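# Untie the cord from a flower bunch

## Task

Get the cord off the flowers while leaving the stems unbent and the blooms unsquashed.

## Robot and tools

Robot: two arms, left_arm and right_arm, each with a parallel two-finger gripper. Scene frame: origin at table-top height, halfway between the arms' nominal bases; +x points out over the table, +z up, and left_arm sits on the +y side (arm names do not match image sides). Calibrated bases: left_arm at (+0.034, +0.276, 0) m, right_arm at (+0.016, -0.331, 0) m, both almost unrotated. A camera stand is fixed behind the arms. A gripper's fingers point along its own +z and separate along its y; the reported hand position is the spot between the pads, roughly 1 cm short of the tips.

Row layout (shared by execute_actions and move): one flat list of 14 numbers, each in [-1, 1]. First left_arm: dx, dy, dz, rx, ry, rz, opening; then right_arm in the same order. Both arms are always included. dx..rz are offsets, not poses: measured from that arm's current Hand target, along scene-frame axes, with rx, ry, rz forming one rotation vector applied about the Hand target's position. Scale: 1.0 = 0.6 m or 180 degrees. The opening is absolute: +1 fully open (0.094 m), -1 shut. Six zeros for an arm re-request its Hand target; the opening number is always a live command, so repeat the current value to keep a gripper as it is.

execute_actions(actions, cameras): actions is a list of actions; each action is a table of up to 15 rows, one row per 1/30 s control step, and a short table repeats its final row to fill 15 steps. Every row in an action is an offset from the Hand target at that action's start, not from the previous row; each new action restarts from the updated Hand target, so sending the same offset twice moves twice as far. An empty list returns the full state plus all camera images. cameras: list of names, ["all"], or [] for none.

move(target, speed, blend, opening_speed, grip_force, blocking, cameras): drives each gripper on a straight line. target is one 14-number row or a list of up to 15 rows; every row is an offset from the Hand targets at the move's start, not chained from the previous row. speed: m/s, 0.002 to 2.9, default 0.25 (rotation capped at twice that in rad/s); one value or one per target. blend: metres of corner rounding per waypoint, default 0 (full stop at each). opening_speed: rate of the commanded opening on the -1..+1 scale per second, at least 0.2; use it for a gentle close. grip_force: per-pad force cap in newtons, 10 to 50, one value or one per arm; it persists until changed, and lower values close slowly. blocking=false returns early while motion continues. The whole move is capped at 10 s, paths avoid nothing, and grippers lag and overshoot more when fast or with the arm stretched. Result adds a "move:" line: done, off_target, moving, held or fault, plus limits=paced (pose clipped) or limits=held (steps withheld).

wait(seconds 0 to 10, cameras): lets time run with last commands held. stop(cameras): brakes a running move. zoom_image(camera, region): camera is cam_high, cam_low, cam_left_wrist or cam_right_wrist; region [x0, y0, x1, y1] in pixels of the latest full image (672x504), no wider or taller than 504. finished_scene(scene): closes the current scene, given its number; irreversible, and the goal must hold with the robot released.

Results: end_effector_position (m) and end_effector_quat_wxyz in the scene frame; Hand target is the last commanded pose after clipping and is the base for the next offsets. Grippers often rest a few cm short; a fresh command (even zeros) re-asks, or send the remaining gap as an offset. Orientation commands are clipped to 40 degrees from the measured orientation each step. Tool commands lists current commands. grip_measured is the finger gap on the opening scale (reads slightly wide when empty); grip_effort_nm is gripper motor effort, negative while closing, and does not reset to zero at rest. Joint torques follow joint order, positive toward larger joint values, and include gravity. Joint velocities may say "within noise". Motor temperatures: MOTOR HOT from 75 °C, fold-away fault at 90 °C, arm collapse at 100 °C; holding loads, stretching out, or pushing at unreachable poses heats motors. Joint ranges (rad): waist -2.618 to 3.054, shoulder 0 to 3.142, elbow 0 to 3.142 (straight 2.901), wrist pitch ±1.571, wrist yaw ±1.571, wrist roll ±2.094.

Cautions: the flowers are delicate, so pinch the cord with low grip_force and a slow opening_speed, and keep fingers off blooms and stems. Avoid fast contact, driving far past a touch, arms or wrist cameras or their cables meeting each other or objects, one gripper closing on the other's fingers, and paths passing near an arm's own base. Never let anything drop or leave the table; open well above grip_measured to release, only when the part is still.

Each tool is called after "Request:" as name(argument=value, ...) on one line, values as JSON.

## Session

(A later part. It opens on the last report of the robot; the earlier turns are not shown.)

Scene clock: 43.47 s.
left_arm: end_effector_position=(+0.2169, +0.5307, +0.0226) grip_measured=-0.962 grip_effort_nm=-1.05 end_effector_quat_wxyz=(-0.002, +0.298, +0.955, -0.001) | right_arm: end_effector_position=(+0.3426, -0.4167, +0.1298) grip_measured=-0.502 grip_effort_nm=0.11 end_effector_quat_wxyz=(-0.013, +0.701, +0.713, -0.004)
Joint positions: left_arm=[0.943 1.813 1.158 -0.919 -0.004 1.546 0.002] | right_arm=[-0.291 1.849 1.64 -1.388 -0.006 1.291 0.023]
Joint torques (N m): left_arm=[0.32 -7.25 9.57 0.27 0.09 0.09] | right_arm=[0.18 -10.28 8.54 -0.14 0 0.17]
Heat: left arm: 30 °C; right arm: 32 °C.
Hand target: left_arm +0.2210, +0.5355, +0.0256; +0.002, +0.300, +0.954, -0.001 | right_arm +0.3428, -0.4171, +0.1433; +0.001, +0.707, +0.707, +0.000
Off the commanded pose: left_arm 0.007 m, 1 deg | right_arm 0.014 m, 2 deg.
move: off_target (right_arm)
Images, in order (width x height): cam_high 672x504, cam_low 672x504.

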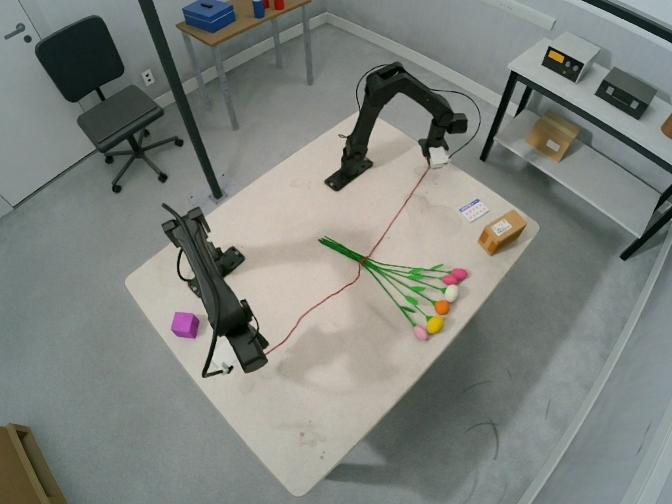

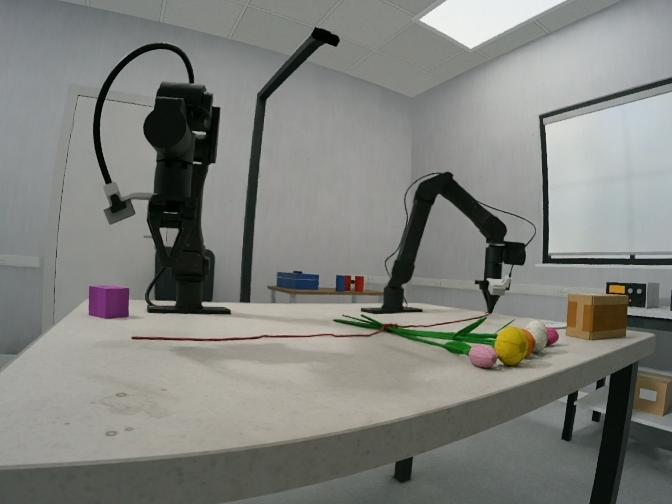

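Request:
move(target=[[0,0,-0.006,0,0,0,-0.4,0,0,0,0,0,0,-0.5],[0,0,0.15,0,0,0,-0.4,0,0,0,0,0,0,-0.5],[0.1,-0.54,0.1,0,0,-0.225,-0.4,0,0,0,0,0,0,-0.5]], cameras=["cam_high","cam_left_wrist"])

Scene clock: 49.23 s.
left_arm: end_effector_position=(+0.2696, +0.2158, +0.0791) grip_measured=-0.402 grip_effort_nm=0.06 end_effector_quat_wxyz=(-0.016, +0.613, +0.790, -0.007) | right_arm: end_effector_position=(+0.3426, -0.4167, +0.1298) grip_measured=-0.502 grip_effort_nm=0.10 end_effector_quat_wxyz=(-0.013, +0.701, +0.713, -0.004)
Joint positions: left_arm=[-0.253 1.517 1.066 -1.154 0 1.065 0.028] | right_arm=[-0.291 1.849 1.64 -1.388 -0.006 1.292 0.023]
Joint torques (N m): left_arm=[-0.25 -5.35 9.89 0.45 0.04 -0.02] | right_arm=[0.14 -10.17 8.65 -0.17 0.07 0.15]
Heat: left arm: 30 °C; right arm: 32 °C.
Hand target: left_arm +0.2810, +0.2115, +0.0856; +0.001, +0.612, +0.791, -0.001 | right_arm +0.3429, -0.4171, +0.1433; +0.001, +0.707, +0.707, +0.000
Off the commanded pose: left_arm 0.014 m, 2 deg | right_arm 0.014 m, 2 deg.
move: off_target (left_arm, right_arm)
camera_calibration:
cam_left_wrist: T_world_to_cam=[[-0.962963, -0.267223, 0.0359705, 0.312582], [-0.224759, 0.86922, 0.440387, -0.125028], [-0.148948, 0.415992, -0.897087, 0.114024], [0, 0, 0, 1]] pos_world=[0.289888, 0.144773, 0.146106]
Images, in order (width x height): cam_high 672x504, cam_left_wrist 672x504.

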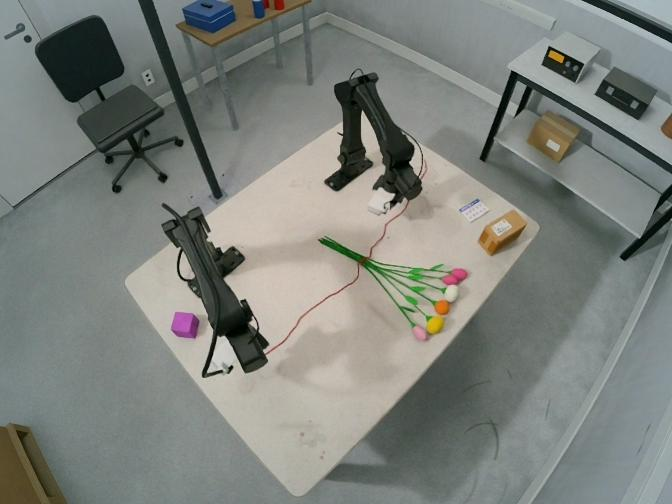

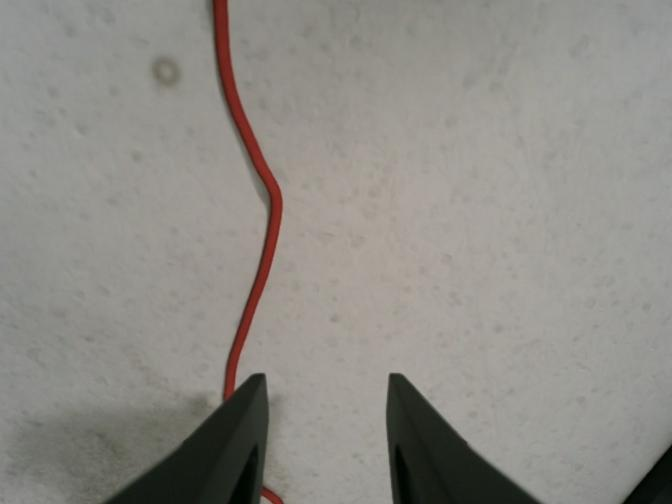

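Request:
move(target=[[0.028,-0.012,-0.06,0,0,0,-0.4,0,0,0,0,0,0,-0.5],[0.028,-0.012,-0.13,0,0,0,-0.4,0,0,0,0,0,0,-0.5],[0.028,-0.012,-0.13,0,0,0,-1,0,0,0,0,0,0,-0.5]], speed=0.08, cameras=["cam_left_wrist"])

Scene clock: 53.40 s.
left_arm: end_effector_position=(+0.3019, +0.2059, +0.0146) grip_measured=-0.961 grip_effort_nm=-1.05 end_effector_quat_wxyz=(+0.008, +0.611, +0.792, +0.003) | right_arm: end_effector_position=(+0.3426, -0.4167, +0.1298) grip_measured=-0.502 grip_effort_nm=0.11 end_effector_quat_wxyz=(-0.013, +0.701, +0.713, -0.004)
Joint positions: left_arm=[-0.258 1.682 0.965 -0.837 0 1.054 0.002] | right_arm=[-0.291 1.849 1.64 -1.388 -0.006 1.292 0.023]
Joint torques (N m): left_arm=[-0.61 -5.9 5.57 0.61 0.04 -0.06] | right_arm=[0.21 -10.26 8.51 -0.15 0.03 0.13]
Heat: left arm: 30 °C; right arm: 33 °C.
Hand target: left_arm +0.2977, +0.2043, +0.0075; +0.001, +0.612, +0.791, -0.001 | right_arm +0.3429, -0.4171, +0.1433; +0.001, +0.707, +0.707, +0.000
Off the commanded pose: left_arm 0.008 m, 1 deg | right_arm 0.014 m, 2 deg.
move: off_target (right_arm)
camera_calibration:
cam_left_wrist: T_world_to_cam=[[-0.962201, -0.27222, -0.0080532, 0.344768], [-0.250561, 0.873281, 0.417851, -0.0735701], [-0.106715, 0.404075, -0.90848, 0.0549043], [0, 0, 0, 1]] pos_world=[0.319162, 0.135915, 0.0833973]
Images, in order (width x height): cam_left_wrist 672x504.

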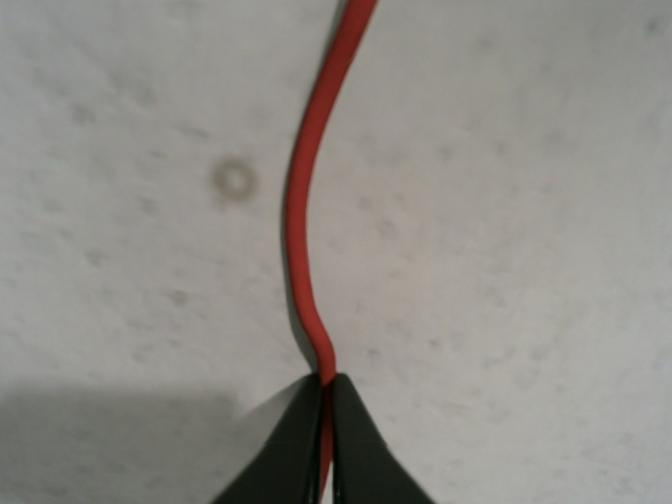

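Request:
move(target=[[0,0,0.03,0,0,0,-1,0,0,0,0,0,0,-0.5],[-0.05,0.37,0.03,0,0,0,-1,0,0,0,0,0,0,-0.5]], speed=0.08, blend=0.01, cameras=["cam_high","cam_low"])

Request:
zoom_image(camera="cam_high", region=[300, 190, 420, 310])

Scene clock: 58.43 s.
left_arm: end_effector_position=(+0.2632, +0.4226, +0.0218) grip_measured=-0.961 grip_effort_nm=-1.06 end_effector_quat_wxyz=(-0.001, +0.611, +0.792, -0.001) | right_arm: end_effector_position=(+0.3426, -0.4167, +0.1298) grip_measured=-0.502 grip_effort_nm=0.11 end_effector_quat_wxyz=(-0.013, +0.701, +0.713, -0.004)
Joint positions: left_arm=[0.566 1.667 0.98 -0.886 0 1.877 0.002] | right_arm=[-0.291 1.849 1.64 -1.388 -0.006 1.292 0.023]
Joint torques (N m): left_arm=[0.49 -5.83 9.26 0.23 0.05 0.05] | right_arm=[0.13 -10.25 8.57 -0.16 0.05 0.17]
Heat: left arm: 30 °C; right arm: 33 °C.
Hand target: left_arm +0.2677, +0.4263, +0.0255; +0.001, +0.612, +0.791, -0.001 | right_arm +0.3429, -0.4171, +0.1433; +0.001, +0.707, +0.707, +0.000
Off the commanded pose: left_arm 0.007 m, 0 deg | right_arm 0.014 m, 2 deg.
move: off_target (right_arm); blend cut to 0.0089 m at target 1
Images, in order (width x height): cam_high 672x504, cam_low 672x504.

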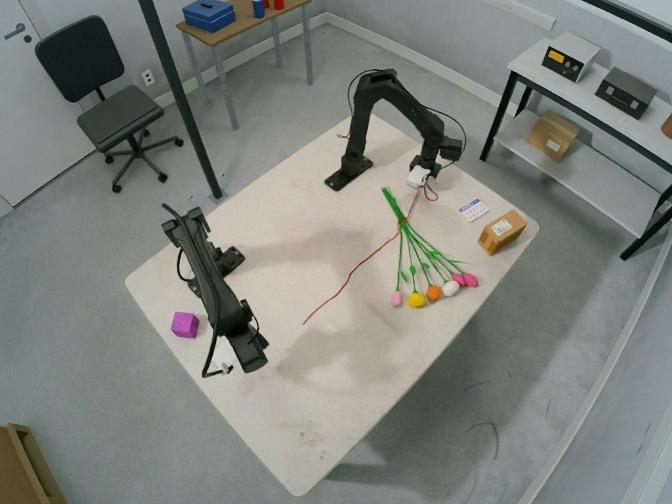

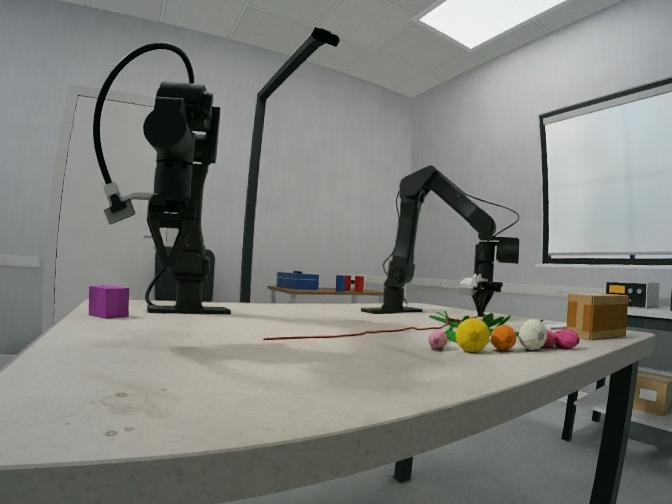

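Scaled by 4.200 from the camera's 672x504 image, which has a finer 960x720 frame.

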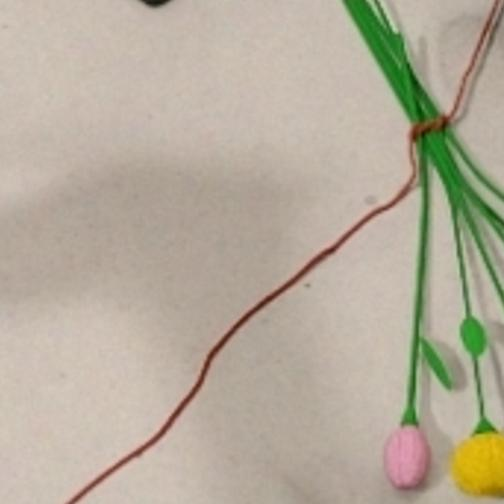

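Request:
move(target=[0,0,0,0,0,0,-1,0.03,0.7,0.03,0,0,0.344,0.1])

Request:
move(target=[0,0,0,0,0,0,-1,-0.018,0.375,-0.02,0,0,0,0.1], cameras=["all"])

Scene clock: 65.80 s.
left_arm: end_effector_position=(+0.2632, +0.4226, +0.0218) grip_measured=-0.961 grip_effort_nm=-1.05 end_effector_quat_wxyz=(-0.001, +0.611, +0.792, -0.001) | right_arm: end_effector_position=(+0.3593, +0.0048, +0.1643) grip_measured=+0.098 grip_effort_nm=0.11 end_effector_quat_wxyz=(+0.047, +0.243, +0.965, +0.080)
Joint positions: left_arm=[0.566 1.667 0.98 -0.886 0 1.878 0.002] | right_arm=[0.743 2.338 2.514 -1.561 -0.003 1.265 0.052]
Joint torques (N m): left_arm=[0.38 -5.94 9.37 0.22 0.06 0.08] | right_arm=[-0.4 -10.47 8.4 0.21 0.03 -0.15]
Heat: left arm: 30 °C; right arm: 33 °C.
Hand target: left_arm +0.2677, +0.4263, +0.0255; +0.001, +0.612, +0.791, -0.001 | right_arm +0.3608, +0.0028, +0.1612; +0.000, +0.242, +0.970, +0.001
Off the commanded pose: left_arm 0.007 m, 0 deg | right_arm 0.004 m, 11 deg.
joint sent to its limit (right arm) — joint 4 (wrist pitch), lower limit. The joint targets are off in orientation, not in position.
move: off_target (right_arm)

Scene clock: 67.63 s.
left_arm: end_effector_position=(+0.2632, +0.4226, +0.0218) grip_measured=-0.961 grip_effort_nm=-1.05 end_effector_quat_wxyz=(-0.001, +0.611, +0.792, -0.001) | right_arm: end_effector_position=(+0.3456, +0.2253, +0.1523) grip_measured=+0.098 grip_effort_nm=0.10 end_effector_quat_wxyz=(+0.106, +0.218, +0.913, +0.328)
Joint positions: left_arm=[0.566 1.667 0.98 -0.886 0 1.878 0.002] | right_arm=[1.008 2.663 2.845 -1.049 0.007 1.501 0.052]
Joint torques (N m): left_arm=[0.43 -5.91 9.32 0.25 0.05 0.08] | right_arm=[-0.46 -12.62 9.13 1.28 -0.04 0.14]
Heat: left arm: 29 °C; right arm: 33 °C.
Hand target: left_arm +0.2677, +0.4263, +0.0255; +0.001, +0.612, +0.791, -0.001 | right_arm +0.3500, +0.2279, +0.1493; +0.001, +0.242, +0.970, +0.003
Off the commanded pose: left_arm 0.007 m, 0 deg | right_arm 0.006 m, 40 deg; orientation clipped.
elbow stopped short (right arm): the move would have taken joint 3 (elbow) straighter than the controller allows.
move: off_target (right_arm); limits=paced
camera_calibration:
cam_left_wrist: T_world_to_cam=[[-0.962101, -0.272556, 0.00871932, 0.366274], [-0.24313, 0.871834, 0.425198, -0.276956], [-0.123492, 0.406963, -0.905058, -0.0270711], [0, 0, 0, 1]] pos_world=[0.281713, 0.352306, 0.0900664]
cam_right_wrist: T_world_to_cam=[[-0.318763, -0.701415, -0.637501, 0.362768], [-0.943086, 0.16747, 0.287301, 0.281311], [-0.094755, 0.692799, -0.714878, 0.0746044], [0, 0, 0, 1]] pos_world=[0.388007, 0.155654, 0.203777]

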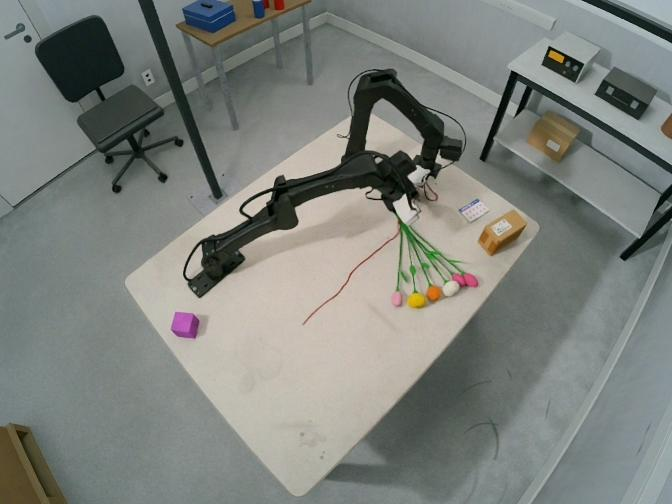

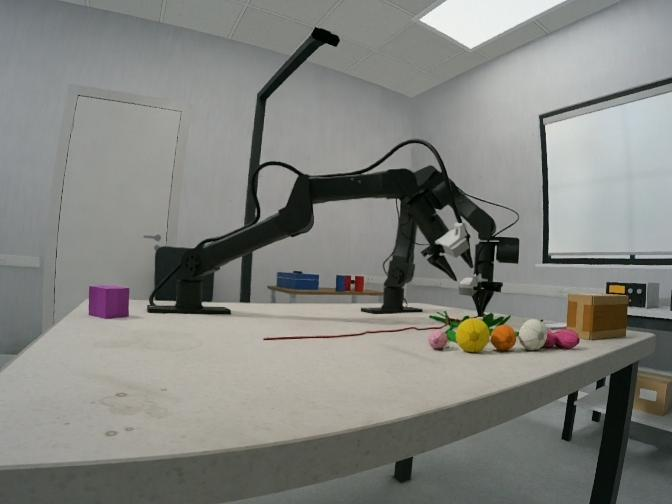

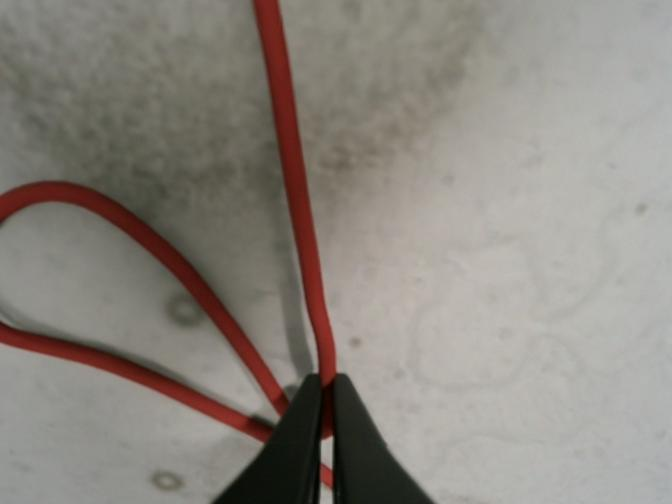

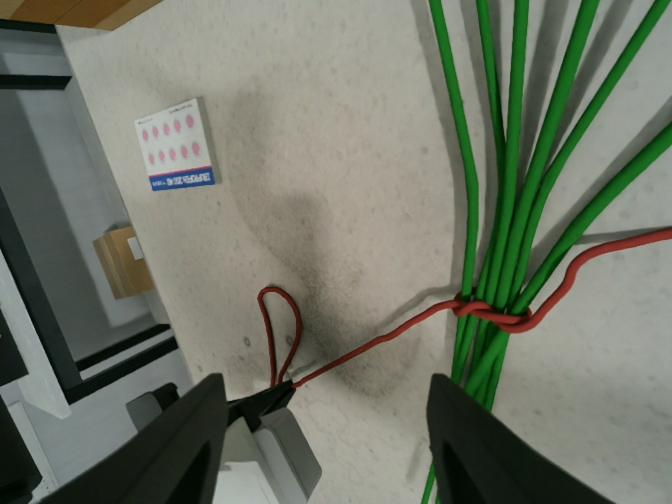

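Request:
move(target=[[0,0,-0.006,0,0,0,-0.5,-0.025,-0.38,-0.03,0,0,-0.344,-0.3],[0,0,0.15,0,0,0,-0.5,-0.025,-0.38,-0.115,0,0,-0.344,-0.3]])

Request:
move(target=[0.117,-0.317,0,0,0,0.264,0.9,0,0,0,0,0,0,-0.3], cameras=["all"])

Scene clock: 76.97 s.
left_arm: end_effector_position=(+0.2657, +0.4242, +0.1043) grip_measured=-0.502 grip_effort_nm=0.06 end_effector_quat_wxyz=(-0.005, +0.611, +0.791, -0.013) | right_arm: end_effector_position=(+0.3369, -0.0001, +0.0803) grip_measured=-0.298 grip_effort_nm=-0.14 end_effector_quat_wxyz=(-0.039, +0.615, +0.788, +0.002)
Joint positions: left_arm=[0.566 1.614 1.264 -1.249 0 1.878 0.023] | right_arm=[0.74 2.387 2.27 -1.461 -0.078 2.092 0.033]
Joint torques (N m): left_arm=[0.49 -8.29 9.39 0.16 0.04 0.07] | right_arm=[-0.14 -12.72 5.65 0.09 -0.12 0.14]
Motor temperatures (°C): left_arm=[20 25 29 24 19 23 24] | right_arm=[22 31 33 26 23 23 21]
Heat: left arm: 29 °C; right arm: 33 °C.
Hand target: left_arm +0.2677, +0.4263, +0.1155; +0.001, +0.612, +0.791, -0.001 | right_arm +0.3351, -0.0002, +0.0803; +0.002, +0.707, +0.707, +0.002
Off the commanded pose: left_arm 0.012 m, 1 deg | right_arm 0.002 m, 15 deg.
joint sent to its limit (right arm) — joint 6 (wrist roll), upper limit. The joint targets are off in orientation, not in position.
move: off_target (left_arm, right_arm)

Scene clock: 79.53 s.
left_arm: end_effector_position=(+0.3308, +0.2382, +0.1104) grip_measured=+0.898 grip_effort_nm=0.06 end_effector_quat_wxyz=(-0.005, +0.243, +0.970, -0.001) | right_arm: end_effector_position=(+0.3371, +0.0001, +0.0803) grip_measured=-0.298 grip_effort_nm=-0.14 end_effector_quat_wxyz=(-0.039, +0.615, +0.788, +0.003)
Joint positions: left_arm=[-0.129 1.688 1.369 -1.262 0.001 0.36 0.089] | right_arm=[0.74 2.387 2.27 -1.459 -0.078 2.092 0.033]
Joint torques (N m): left_arm=[-0.27 -6.63 10.22 0.29 0.03 -0.07] | right_arm=[-0.05 -12.78 5.6 0.1 -0.12 0.17]
Heat: left arm: 30 °C; right arm: 33 °C.
Hand target: left_arm +0.3379, +0.2360, +0.1156; +0.002, +0.241, +0.970, -0.001 | right_arm +0.3351, -0.0002, +0.0803; +0.002, +0.707, +0.707, +0.002
Off the commanded pose: left_arm 0.009 m, 1 deg | right_arm 0.002 m, 15 deg.
joint sent to its limit (right arm) — joint 6 (wrist roll), upper limit. The joint targets are off in orientation, not in position.
move: off_target (right_arm)
camera_calibration:
cam_left_wrist: T_world_to_cam=[[-0.454122, -0.890882, 0.010102, 0.359407], [-0.800828, 0.413134, 0.433584, 0.155488], [-0.390445, 0.18881, -0.901057, 0.276336], [0, 0, 0, 1]] pos_world=[0.395627, 0.203777, 0.177946]
cam_right_wrist: T_world_to_cam=[[-0.964619, -0.258384, 0.0524168, 0.318519], [-0.198605, 0.842896, 0.500082, 0.0636775], [-0.173395, 0.471979, -0.86439, 0.21698], [0, 0, 0, 1]] pos_world=[0.35752, -0.0737834, 0.139016]

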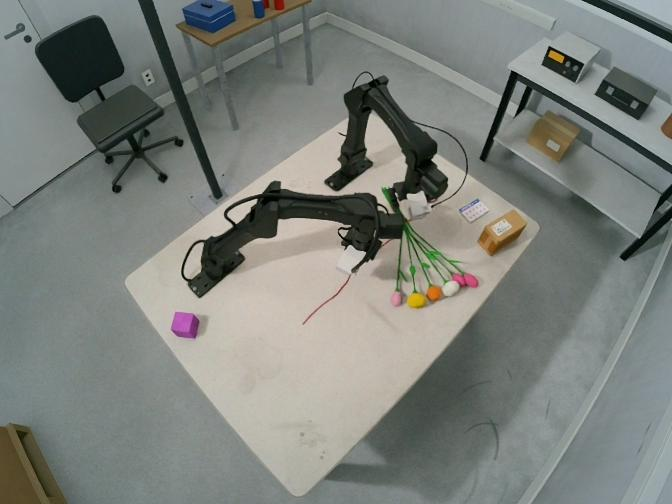

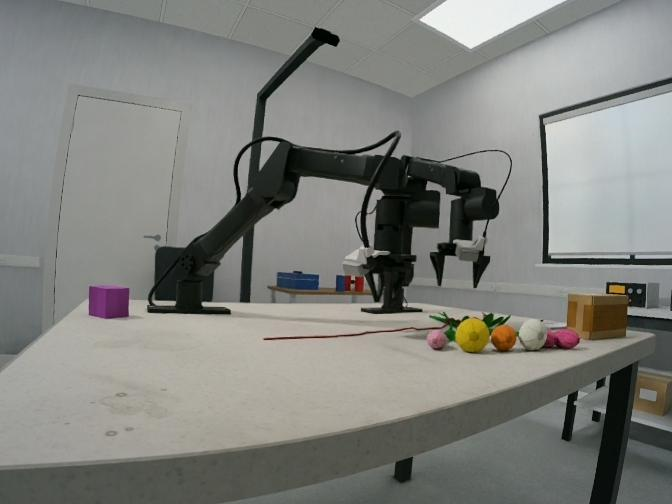

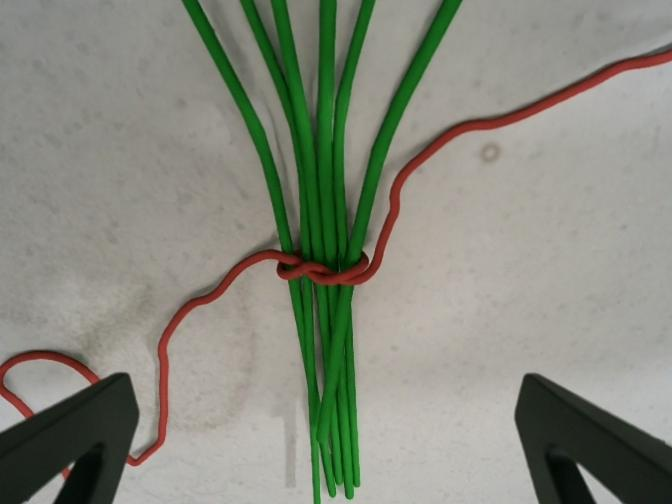

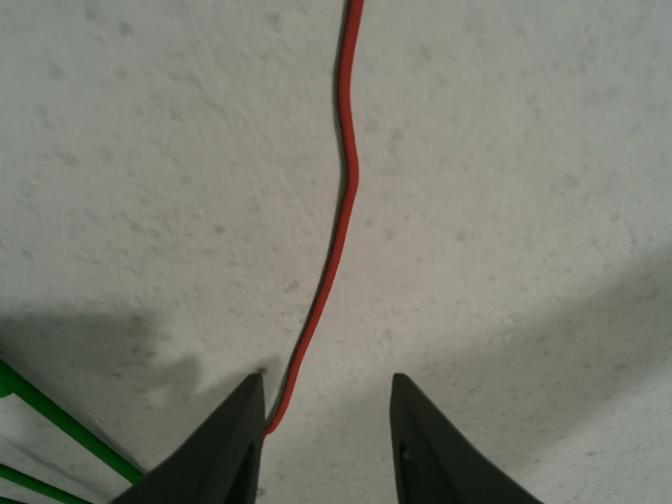

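Request:
move(target=[[0.014,-0.007,-0.1,0,0,0,0.9,-0.01,0,-0.08,0,0,0,-0.3],[0.014,-0.007,-0.166,0,0,0,0.9,-0.01,0,-0.125,0,0,0,-0.3]], speed=0.07, cameras=["cam_left_wrist","cam_right_wrist","cam_low"])

Scene clock: 85.53 s.
left_arm: end_effector_position=(+0.3490, +0.2339, +0.0230) grip_measured=+0.898 grip_effort_nm=0.06 end_effector_quat_wxyz=(+0.008, +0.241, +0.971, +0.000) | right_arm: end_effector_position=(+0.3312, -0.0032, +0.0204) grip_measured=-0.298 grip_effort_nm=-0.12 end_effector_quat_wxyz=(-0.045, +0.615, +0.788, -0.001)
Joint positions: left_arm=[-0.134 1.813 1.16 -0.901 0.001 0.35 0.089] | right_arm=[0.74 2.365 1.991 -1.212 -0.088 2.092 0.033]
Joint torques (N m): left_arm=[-0.68 -7.43 5.87 0.62 0.02 -0.1] | right_arm=[0.57 -10.88 4 0.48 -0.09 0.16]
Heat: left arm: 29 °C; right arm: 32 °C.
Hand target: left_arm +0.3462, +0.2318, +0.0159; +0.001, +0.241, +0.970, -0.001 | right_arm +0.3291, -0.0002, +0.0054; +0.002, +0.707, +0.707, +0.002
Off the commanded pose: left_arm 0.008 m, 1 deg | right_arm 0.015 m, 15 deg.
joint sent to its limit (right arm) — joint 6 (wrist roll), upper limit. The joint targets are off in orientation, not in position.
move: off_target (right_arm)
camera_calibration:
cam_left_wrist: T_world_to_cam=[[-0.450217, -0.892918, 0.00179995, 0.364109], [-0.813405, 0.410956, 0.411688, 0.215102], [-0.368344, 0.183885, -0.911323, 0.199175], [0, 0, 0, 1]] pos_world=[0.412258, 0.200096, 0.0923022]
cam_right_wrist: T_world_to_cam=[[-0.963903, -0.258317, 0.0645184, 0.314621], [-0.192018, 0.842304, 0.50364, 0.09298], [-0.184443, 0.473072, -0.861501, 0.169188], [0, 0, 0, 1]] pos_world=[0.352324, -0.0770837, 0.0786287]
Images, in order (width x height): cam_low 672x504, cam_left_wrist 672x504, cam_right_wrist 672x504.

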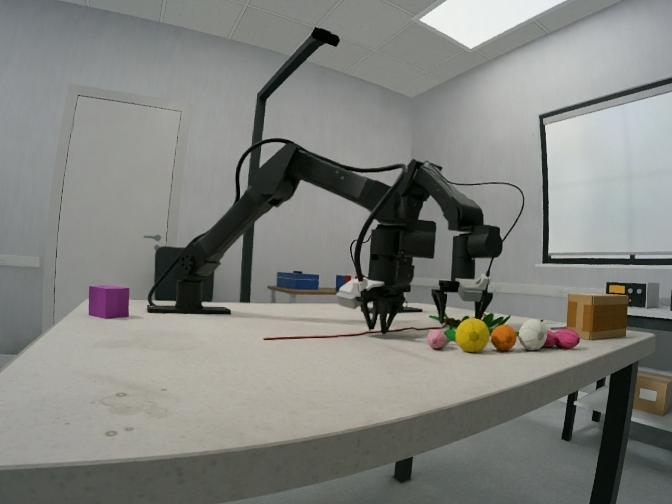

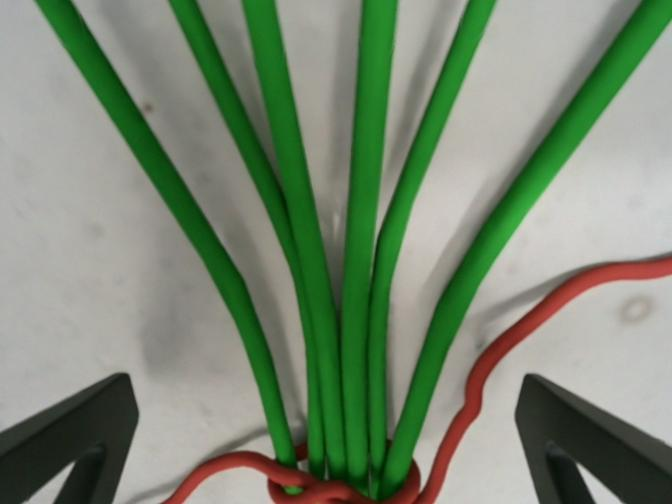

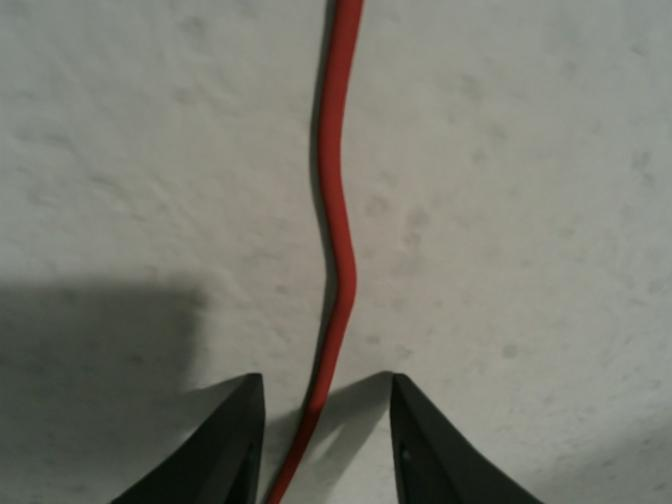

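Request:
move(target=[[0,0,0.08,0,0,0,0.9,0.001,0,-0.006,0,0,0,-0.3],[0,0,0.08,0,0,0,0.9,0.001,0,-0.006,0,0,0,-1],[0,0,0.08,0,0,0,0.9,-0.04,-0.03,0.02,0,0,0,-1],[0,0,0.08,0,0,0,0.9,-0.13,-0.06,0.02,0,0,0,-1]], speed=0.08, cameras=["all"])

Scene clock: 93.97 s.
left_arm: end_effector_position=(+0.3358, +0.2358, +0.0460) grip_measured=+0.898 grip_effort_nm=0.06 end_effector_quat_wxyz=(-0.028, +0.241, +0.970, -0.003) | right_arm: end_effector_position=(+0.2625, -0.0313, +0.0182) grip_measured=-0.944 grip_effort_nm=-1.05 end_effector_quat_wxyz=(-0.058, +0.591, +0.805, +0.014)
Joint positions: left_arm=[-0.134 1.799 1.237 -1.065 0.001 0.35 0.089] | right_arm=[0.797 2.067 1.491 -0.979 -0.119 2.092 0.003]
Joint torques (N m): left_arm=[-0.64 -11.06 9.63 0.21 0.05 -0.08] | right_arm=[0.57 -10.74 4.46 -0.09 -0.2 0.13]
Heat: left arm: 30 °C; right arm: 32 °C.
Hand target: left_arm +0.3462, +0.2318, +0.0639; +0.001, +0.241, +0.970, -0.001 | right_arm +0.2510, -0.0362, +0.0174; +0.002, +0.707, +0.707, +0.002
Off the commanded pose: left_arm 0.021 m, 3 deg | right_arm 0.012 m, 19 deg.
joint sent to its limit (right arm) — joint 6 (wrist roll), upper limit. The joint targets are off in orientation, not in position.
move: off_target (left_arm, right_arm); target 2's new opening was sent with right_arm's hand 0.019 m and 15 deg from that target
camera_calibration:
cam_left_wrist: T_world_to_cam=[[-0.44927, -0.893051, 0.0248104, 0.358399], [-0.78218, 0.406609, 0.472085, 0.181876], [-0.431684, 0.192688, -0.881204, 0.232744], [0, 0, 0, 1]] pos_world=[0.40375, 0.20127, 0.110342]
cam_right_wrist: T_world_to_cam=[[-0.947502, -0.315252, 0.0534395, 0.235383], [-0.238302, 0.807655, 0.539356, 0.114872], [-0.213194, 0.498306, -0.840381, 0.17596], [0, 0, 0, 1]] pos_world=[0.287914, -0.106254, 0.0733378]

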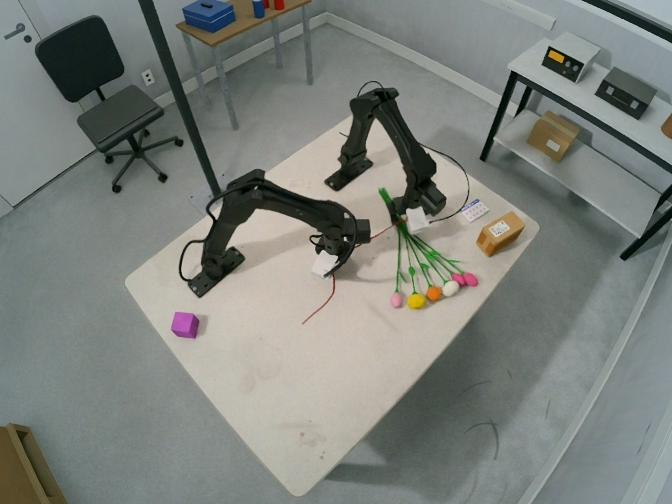

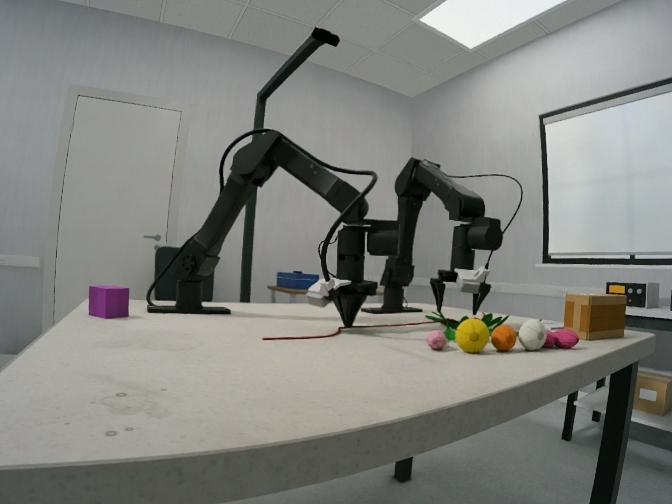

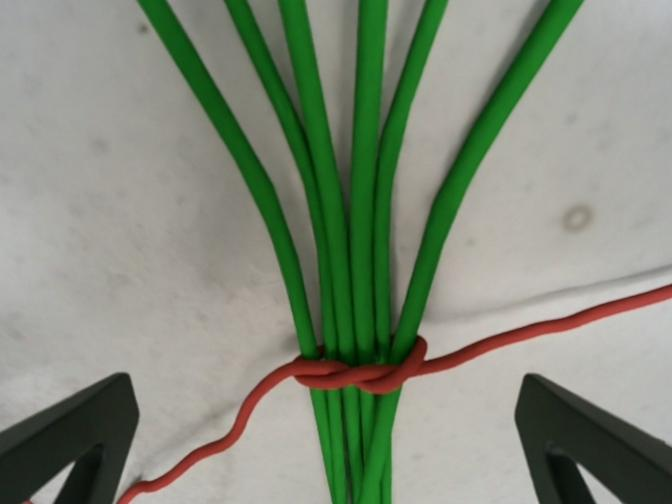

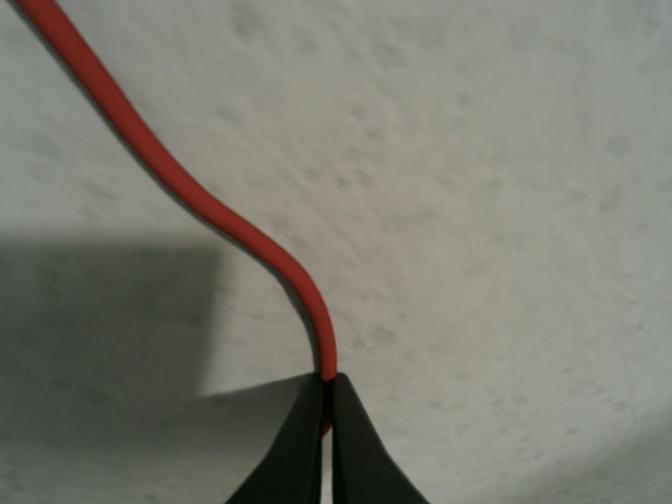

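Request:
move(target=[-0.006,-0.02,-0.087,0,0,0,0.9,0,0,0,0,0,0,-1], speed=0.06)

Request:
move(target=[0,0,0,0,0,0,-0.55,0,0,0,0,0,0,-1], opening_speed=0.4, grip_force=[15,50], cameras=["cam_left_wrist","cam_low"])

Scene clock: 96.57 s.
left_arm: end_effector_position=(+0.3449, +0.2220, +0.0178) grip_measured=+0.898 grip_effort_nm=0.05 end_effector_quat_wxyz=(+0.006, +0.241, +0.971, +0.000) | right_arm: end_effector_position=(+0.2625, -0.0312, +0.0182) grip_measured=-0.944 grip_effort_nm=-1.05 end_effector_quat_wxyz=(-0.058, +0.591, +0.805, +0.014)
Joint positions: left_arm=[-0.174 1.817 1.142 -0.883 0.001 0.311 0.089] | right_arm=[0.797 2.067 1.491 -0.978 -0.119 2.092 0.003]
Joint torques (N m): left_arm=[-0.59 -7.49 5.94 0.59 0.02 -0.03] | right_arm=[0.7 -10.81 4.42 -0.06 -0.17 0.15]
Heat: left arm: 29 °C; right arm: 31 °C.
Hand target: left_arm +0.3426, +0.2199, +0.0117; +0.001, +0.241, +0.970, -0.001 | right_arm +0.2511, -0.0361, +0.0174; +0.002, +0.707, +0.707, +0.002
Off the commanded pose: left_arm 0.007 m, 1 deg | right_arm 0.013 m, 19 deg.
joint sent to its limit (right arm) — joint 6 (wrist roll), upper limit. The joint targets are off in orientation, not in position.
move: off_target (right_arm)

Scene clock: 103.87 s.
left_arm: end_effector_position=(+0.3458, +0.2218, +0.0178) grip_measured=-0.548 grip_effort_nm=-0.14 end_effector_quat_wxyz=(+0.008, +0.240, +0.971, +0.000) | right_arm: end_effector_position=(+0.2625, -0.0312, +0.0182) grip_measured=-0.944 grip_effort_nm=-1.05 end_effector_quat_wxyz=(-0.058, +0.591, +0.805, +0.014)
Joint positions: left_arm=[-0.174 1.817 1.142 -0.88 0.001 0.309 0.021] | right_arm=[0.797 2.067 1.491 -0.978 -0.119 2.092 0.003]
Joint torques (N m): left_arm=[-0.61 -7.54 5.97 0.55 0.04 -0.06] | right_arm=[0.65 -10.8 4.4 -0.08 -0.19 0.17]
Heat: left arm: 29 °C; right arm: 31 °C.
Hand target: left_arm +0.3427, +0.2199, +0.0117; +0.002, +0.241, +0.970, -0.001 | right_arm +0.2511, -0.0361, +0.0174; +0.002, +0.707, +0.707, +0.002
Off the commanded pose: left_arm 0.007 m, 1 deg | right_arm 0.013 m, 19 deg.
joint sent to its limit (right arm) — joint 6 (wrist roll), upper limit. The joint targets are off in orientation, not in position.
grip_force (N): 15, 50
move: off_target (right_arm)
camera_calibration:
cam_left_wrist: T_world_to_cam=[[-0.448843, -0.893607, 0.00238456, 0.351484], [-0.813975, 0.409944, 0.41157, 0.220004], [-0.36876, 0.18279, -0.911375, 0.195844], [0, 0, 0, 1]] pos_world=[0.409058, 0.188101, 0.087102]
Images, in order (width x height): cam_low 672x504, cam_left_wrist 672x504.

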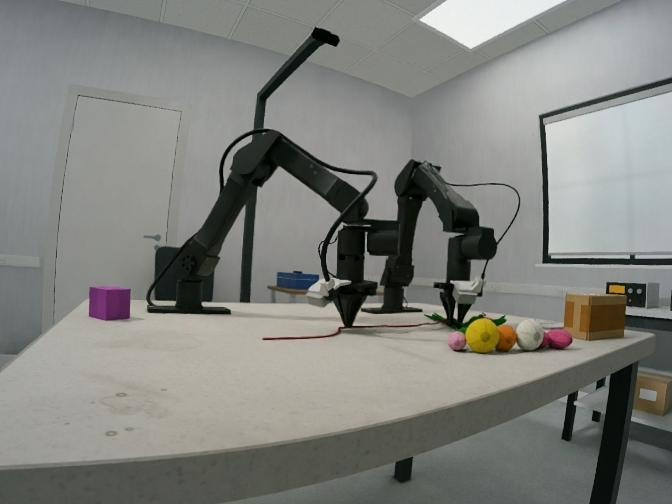

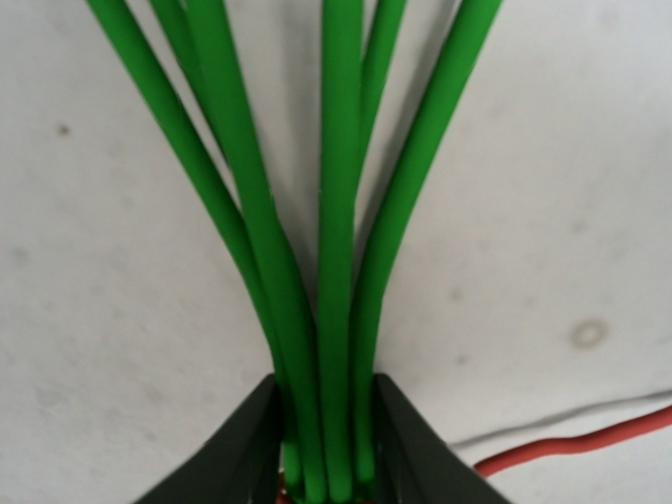

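Request:
move(target=[[0,0,0.006,0,0,0,-0.62,0,0,0.01,0,0,0,-1],[0,0,0.006,0,0,0,-0.62,-0.05,-0.23,0.02,0,0,0,-1]], speed=0.06, cameras=["cam_high","cam_left_wrist"])

Request:
zoom_image(camera="cam_high", region=[330, 170, 480, 320])

Scene clock: 110.80 s.
left_arm: end_effector_position=(+0.3367, +0.1857, +0.0199) grip_measured=-0.617 grip_effort_nm=-0.18 end_effector_quat_wxyz=(+0.008, +0.244, +0.967, -0.076) | right_arm: end_effector_position=(+0.2504, -0.1154, +0.0428) grip_measured=-0.944 grip_effort_nm=-1.05 end_effector_quat_wxyz=(-0.049, +0.647, +0.753, +0.114)
Joint positions: left_arm=[-0.205 1.817 1.142 -0.886 0.152 0.287 0.018] | right_arm=[0.632 1.622 0.992 -0.736 -0.142 2.095 0.003]
Joint torques (N m): left_arm=[2.14 -8.17 6.89 0.35 -1.42 0.18] | right_arm=[-2.44 -7.46 3.4 -1.26 0.96 0.15]
Heat: left arm: 29 °C; right arm: 31 °C.
Hand target: left_arm +0.3426, +0.2199, +0.0153; +0.001, +0.241, +0.970, -0.001 | right_arm +0.2210, -0.1742, +0.0294; +0.002, +0.707, +0.707, +0.002
Off the commanded pose: left_arm 0.035 m, 9 deg | right_arm 0.067 m, 17 deg.
joint sent to its limit (right arm) — joint 6 (wrist roll), upper limit. The joint targets are off in position and orientation.
grip_force (N): 15, 50
move: off_target (left_arm, right_arm)
camera_calibration:
cam_left_wrist: T_world_to_cam=[[-0.45589, -0.877335, 0.149823, 0.311588], [-0.794607, 0.477035, 0.37555, 0.208295], [-0.400954, 0.0521595, -0.914612, 0.236182], [0, 0, 0, 1]] pos_world=[0.40226, 0.161684, 0.0911072]
Images, in order (width x height): cam_high 672x504, cam_left_wrist 672x504.

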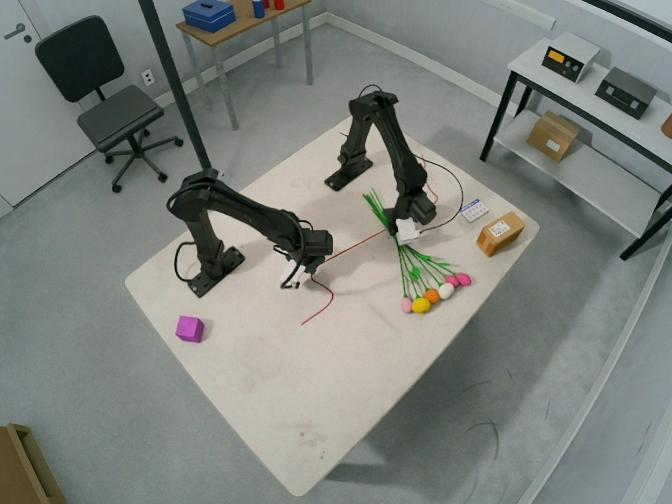

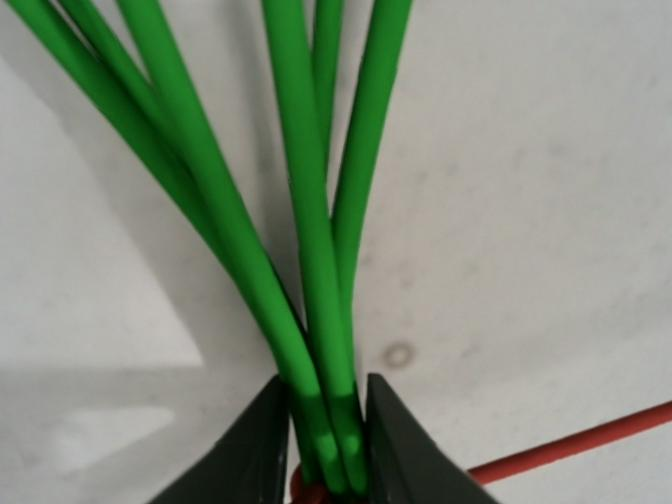

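Scaled by 3.360 from the camera's 672x504 image, which has a finer 960x720 frame.

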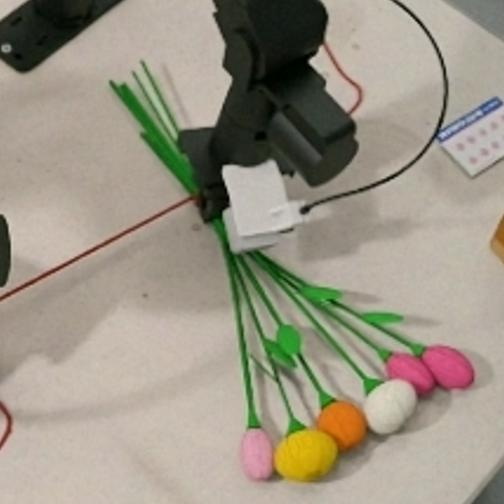

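Request:
move(target=[0,0,0,0,0,0,-0.62,0.08,0.19,0.01,0,0,0,-1], speed=0.1)

Request:
move(target=[[0,0,0,0,0,0,-0.62,0,0,-0.012,0,0,0,-0.5],[0,0,0.0,0,0,0,-0.45,0,-0.15,0.12,0,0,0,-0.5],[-0.07,0.037,0,0,0,0,-0.45,0,-0.15,0.12,0,0,0,-0.5]], speed=0.06, cameras=["cam_high","cam_left_wrist","cam_right_wrist"])

Request:
zoom_image(camera="cam_high", region=[330, 170, 480, 320])

Scene clock: 118.60 s.
left_arm: end_effector_position=(+0.3430, +0.2154, +0.0178) grip_measured=-0.618 grip_effort_nm=-0.14 end_effector_quat_wxyz=(+0.005, +0.242, +0.970, -0.005) | right_arm: end_effector_position=(+0.2694, -0.0600, +0.0366) grip_measured=-0.944 grip_effort_nm=-1.05 end_effector_quat_wxyz=(-0.054, +0.617, +0.785, +0.018)
Joint positions: left_arm=[-0.189 1.817 1.142 -0.886 0.011 0.298 0.018] | right_arm=[0.734 1.978 1.436 -1.008 -0.112 2.095 0.003]
Joint torques (N m): left_arm=[0.84 -7.88 6.56 0.46 -0.07 0.06] | right_arm=[0.27 -7.9 8.34 -0.06 0.01 0.13]
Heat: left arm: 29 °C; right arm: 31 °C.
Hand target: left_arm +0.3426, +0.2198, +0.0153; +0.001, +0.241, +0.970, -0.001 | right_arm +0.2691, -0.0602, +0.0354; +0.002, +0.707, +0.707, +0.002
Off the commanded pose: left_arm 0.005 m, 1 deg | right_arm 0.001 m, 15 deg.
joint sent to its limit (right arm) — joint 6 (wrist roll), upper limit. The joint targets are off in orientation, not in position.
grip_force (N): 15, 50
move: off_target (right_arm)

Scene clock: 125.20 s.
left_arm: end_effector_position=(+0.3094, +0.2375, +0.0146) grip_measured=-0.451 grip_effort_nm=0.05 end_effector_quat_wxyz=(+0.008, +0.243, +0.970, -0.003) | right_arm: end_effector_position=(+0.2735, -0.1438, +0.1025) grip_measured=-0.502 grip_effort_nm=0.11 end_effector_quat_wxyz=(-0.018, +0.678, +0.734, +0.010)
Joint positions: left_arm=[-0.137 1.686 0.97 -0.838 0.007 0.351 0.026] | right_arm=[0.575 1.742 1.399 -1.217 -0.039 2.095 0.023]
Joint torques (N m): left_arm=[0.81 -8.75 5.07 0.3 -0.02 0.02] | right_arm=[-0.46 -9.22 5.98 -0.13 0.08 0.15]
Heat: left arm: 29 °C; right arm: 31 °C.
Hand target: left_arm +0.3007, +0.2421, +0.0154; +0.002, +0.241, +0.970, -0.001 | right_arm +0.2691, -0.1503, +0.1073; +0.002, +0.707, +0.707, +0.002
Off the commanded pose: left_arm 0.010 m, 1 deg | right_arm 0.009 m, 5 deg.
joint sent to its limit (right arm) — joint 6 (wrist roll), upper limit. The joint targets are off in orientation, not in position.
grip_force (N): 15, 50
move: off_target (right_arm)
camera_calibration:
cam_left_wrist: T_world_to_cam=[[-0.453411, -0.891271, 0.00735725, 0.349993], [-0.811748, 0.416337, 0.409546, 0.183006], [-0.36808, 0.179721, -0.91226, 0.177171], [0, 0, 0, 1]] pos_world=[0.372459, 0.203906, 0.0841019]
cam_right_wrist: T_world_to_cam=[[-0.995442, -0.0934793, 0.018897, 0.254367], [-0.0731184, 0.875267, 0.47808, 0.13375], [-0.0612305, 0.474519, -0.878113, 0.264116], [0, 0, 0, 1]] pos_world=[0.279159, -0.218617, 0.163174]
Images, in order (width x height): cam_high 672x504, cam_left_wrist 672x504, cam_right_wrist 672x504.

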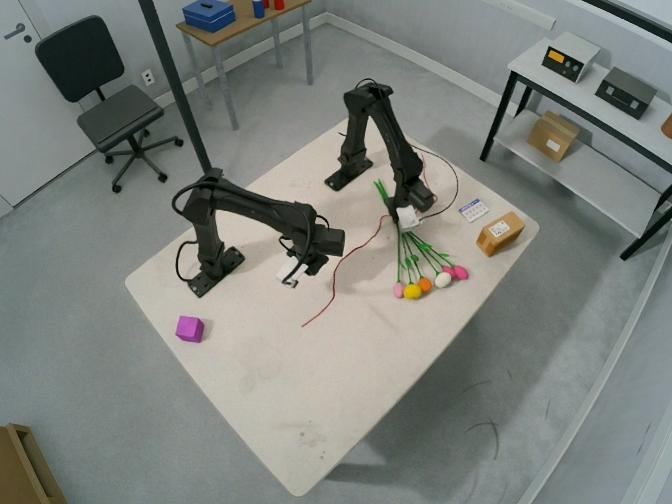

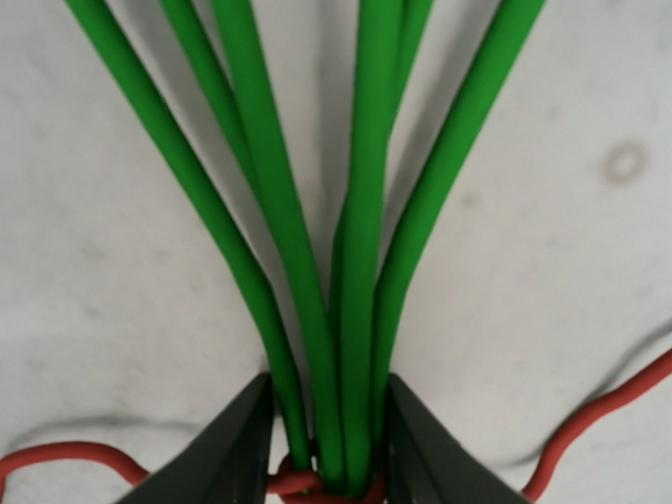

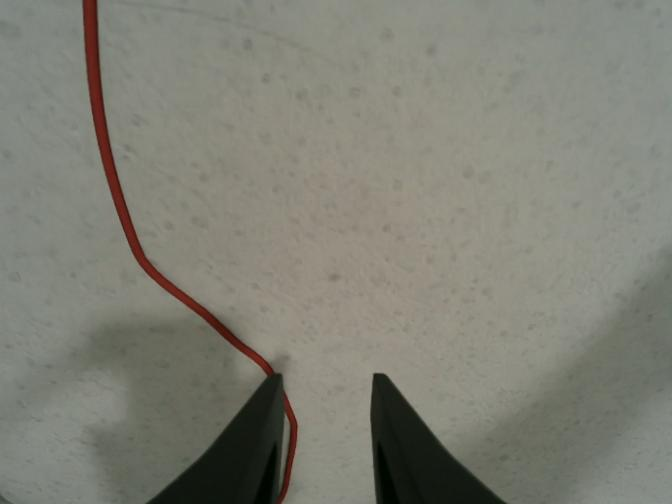

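Scaled by 3.360 from the camera's 672x504 image, which has a finer 960x720 frame.

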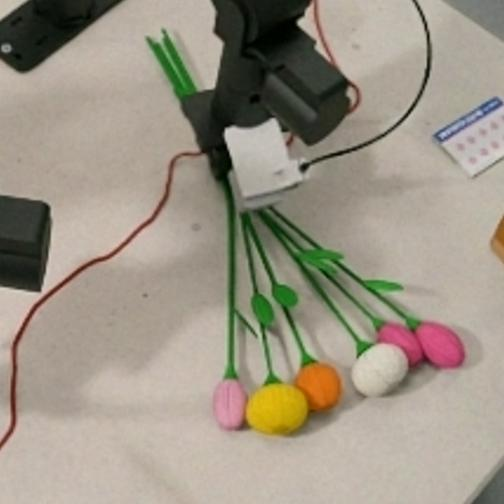

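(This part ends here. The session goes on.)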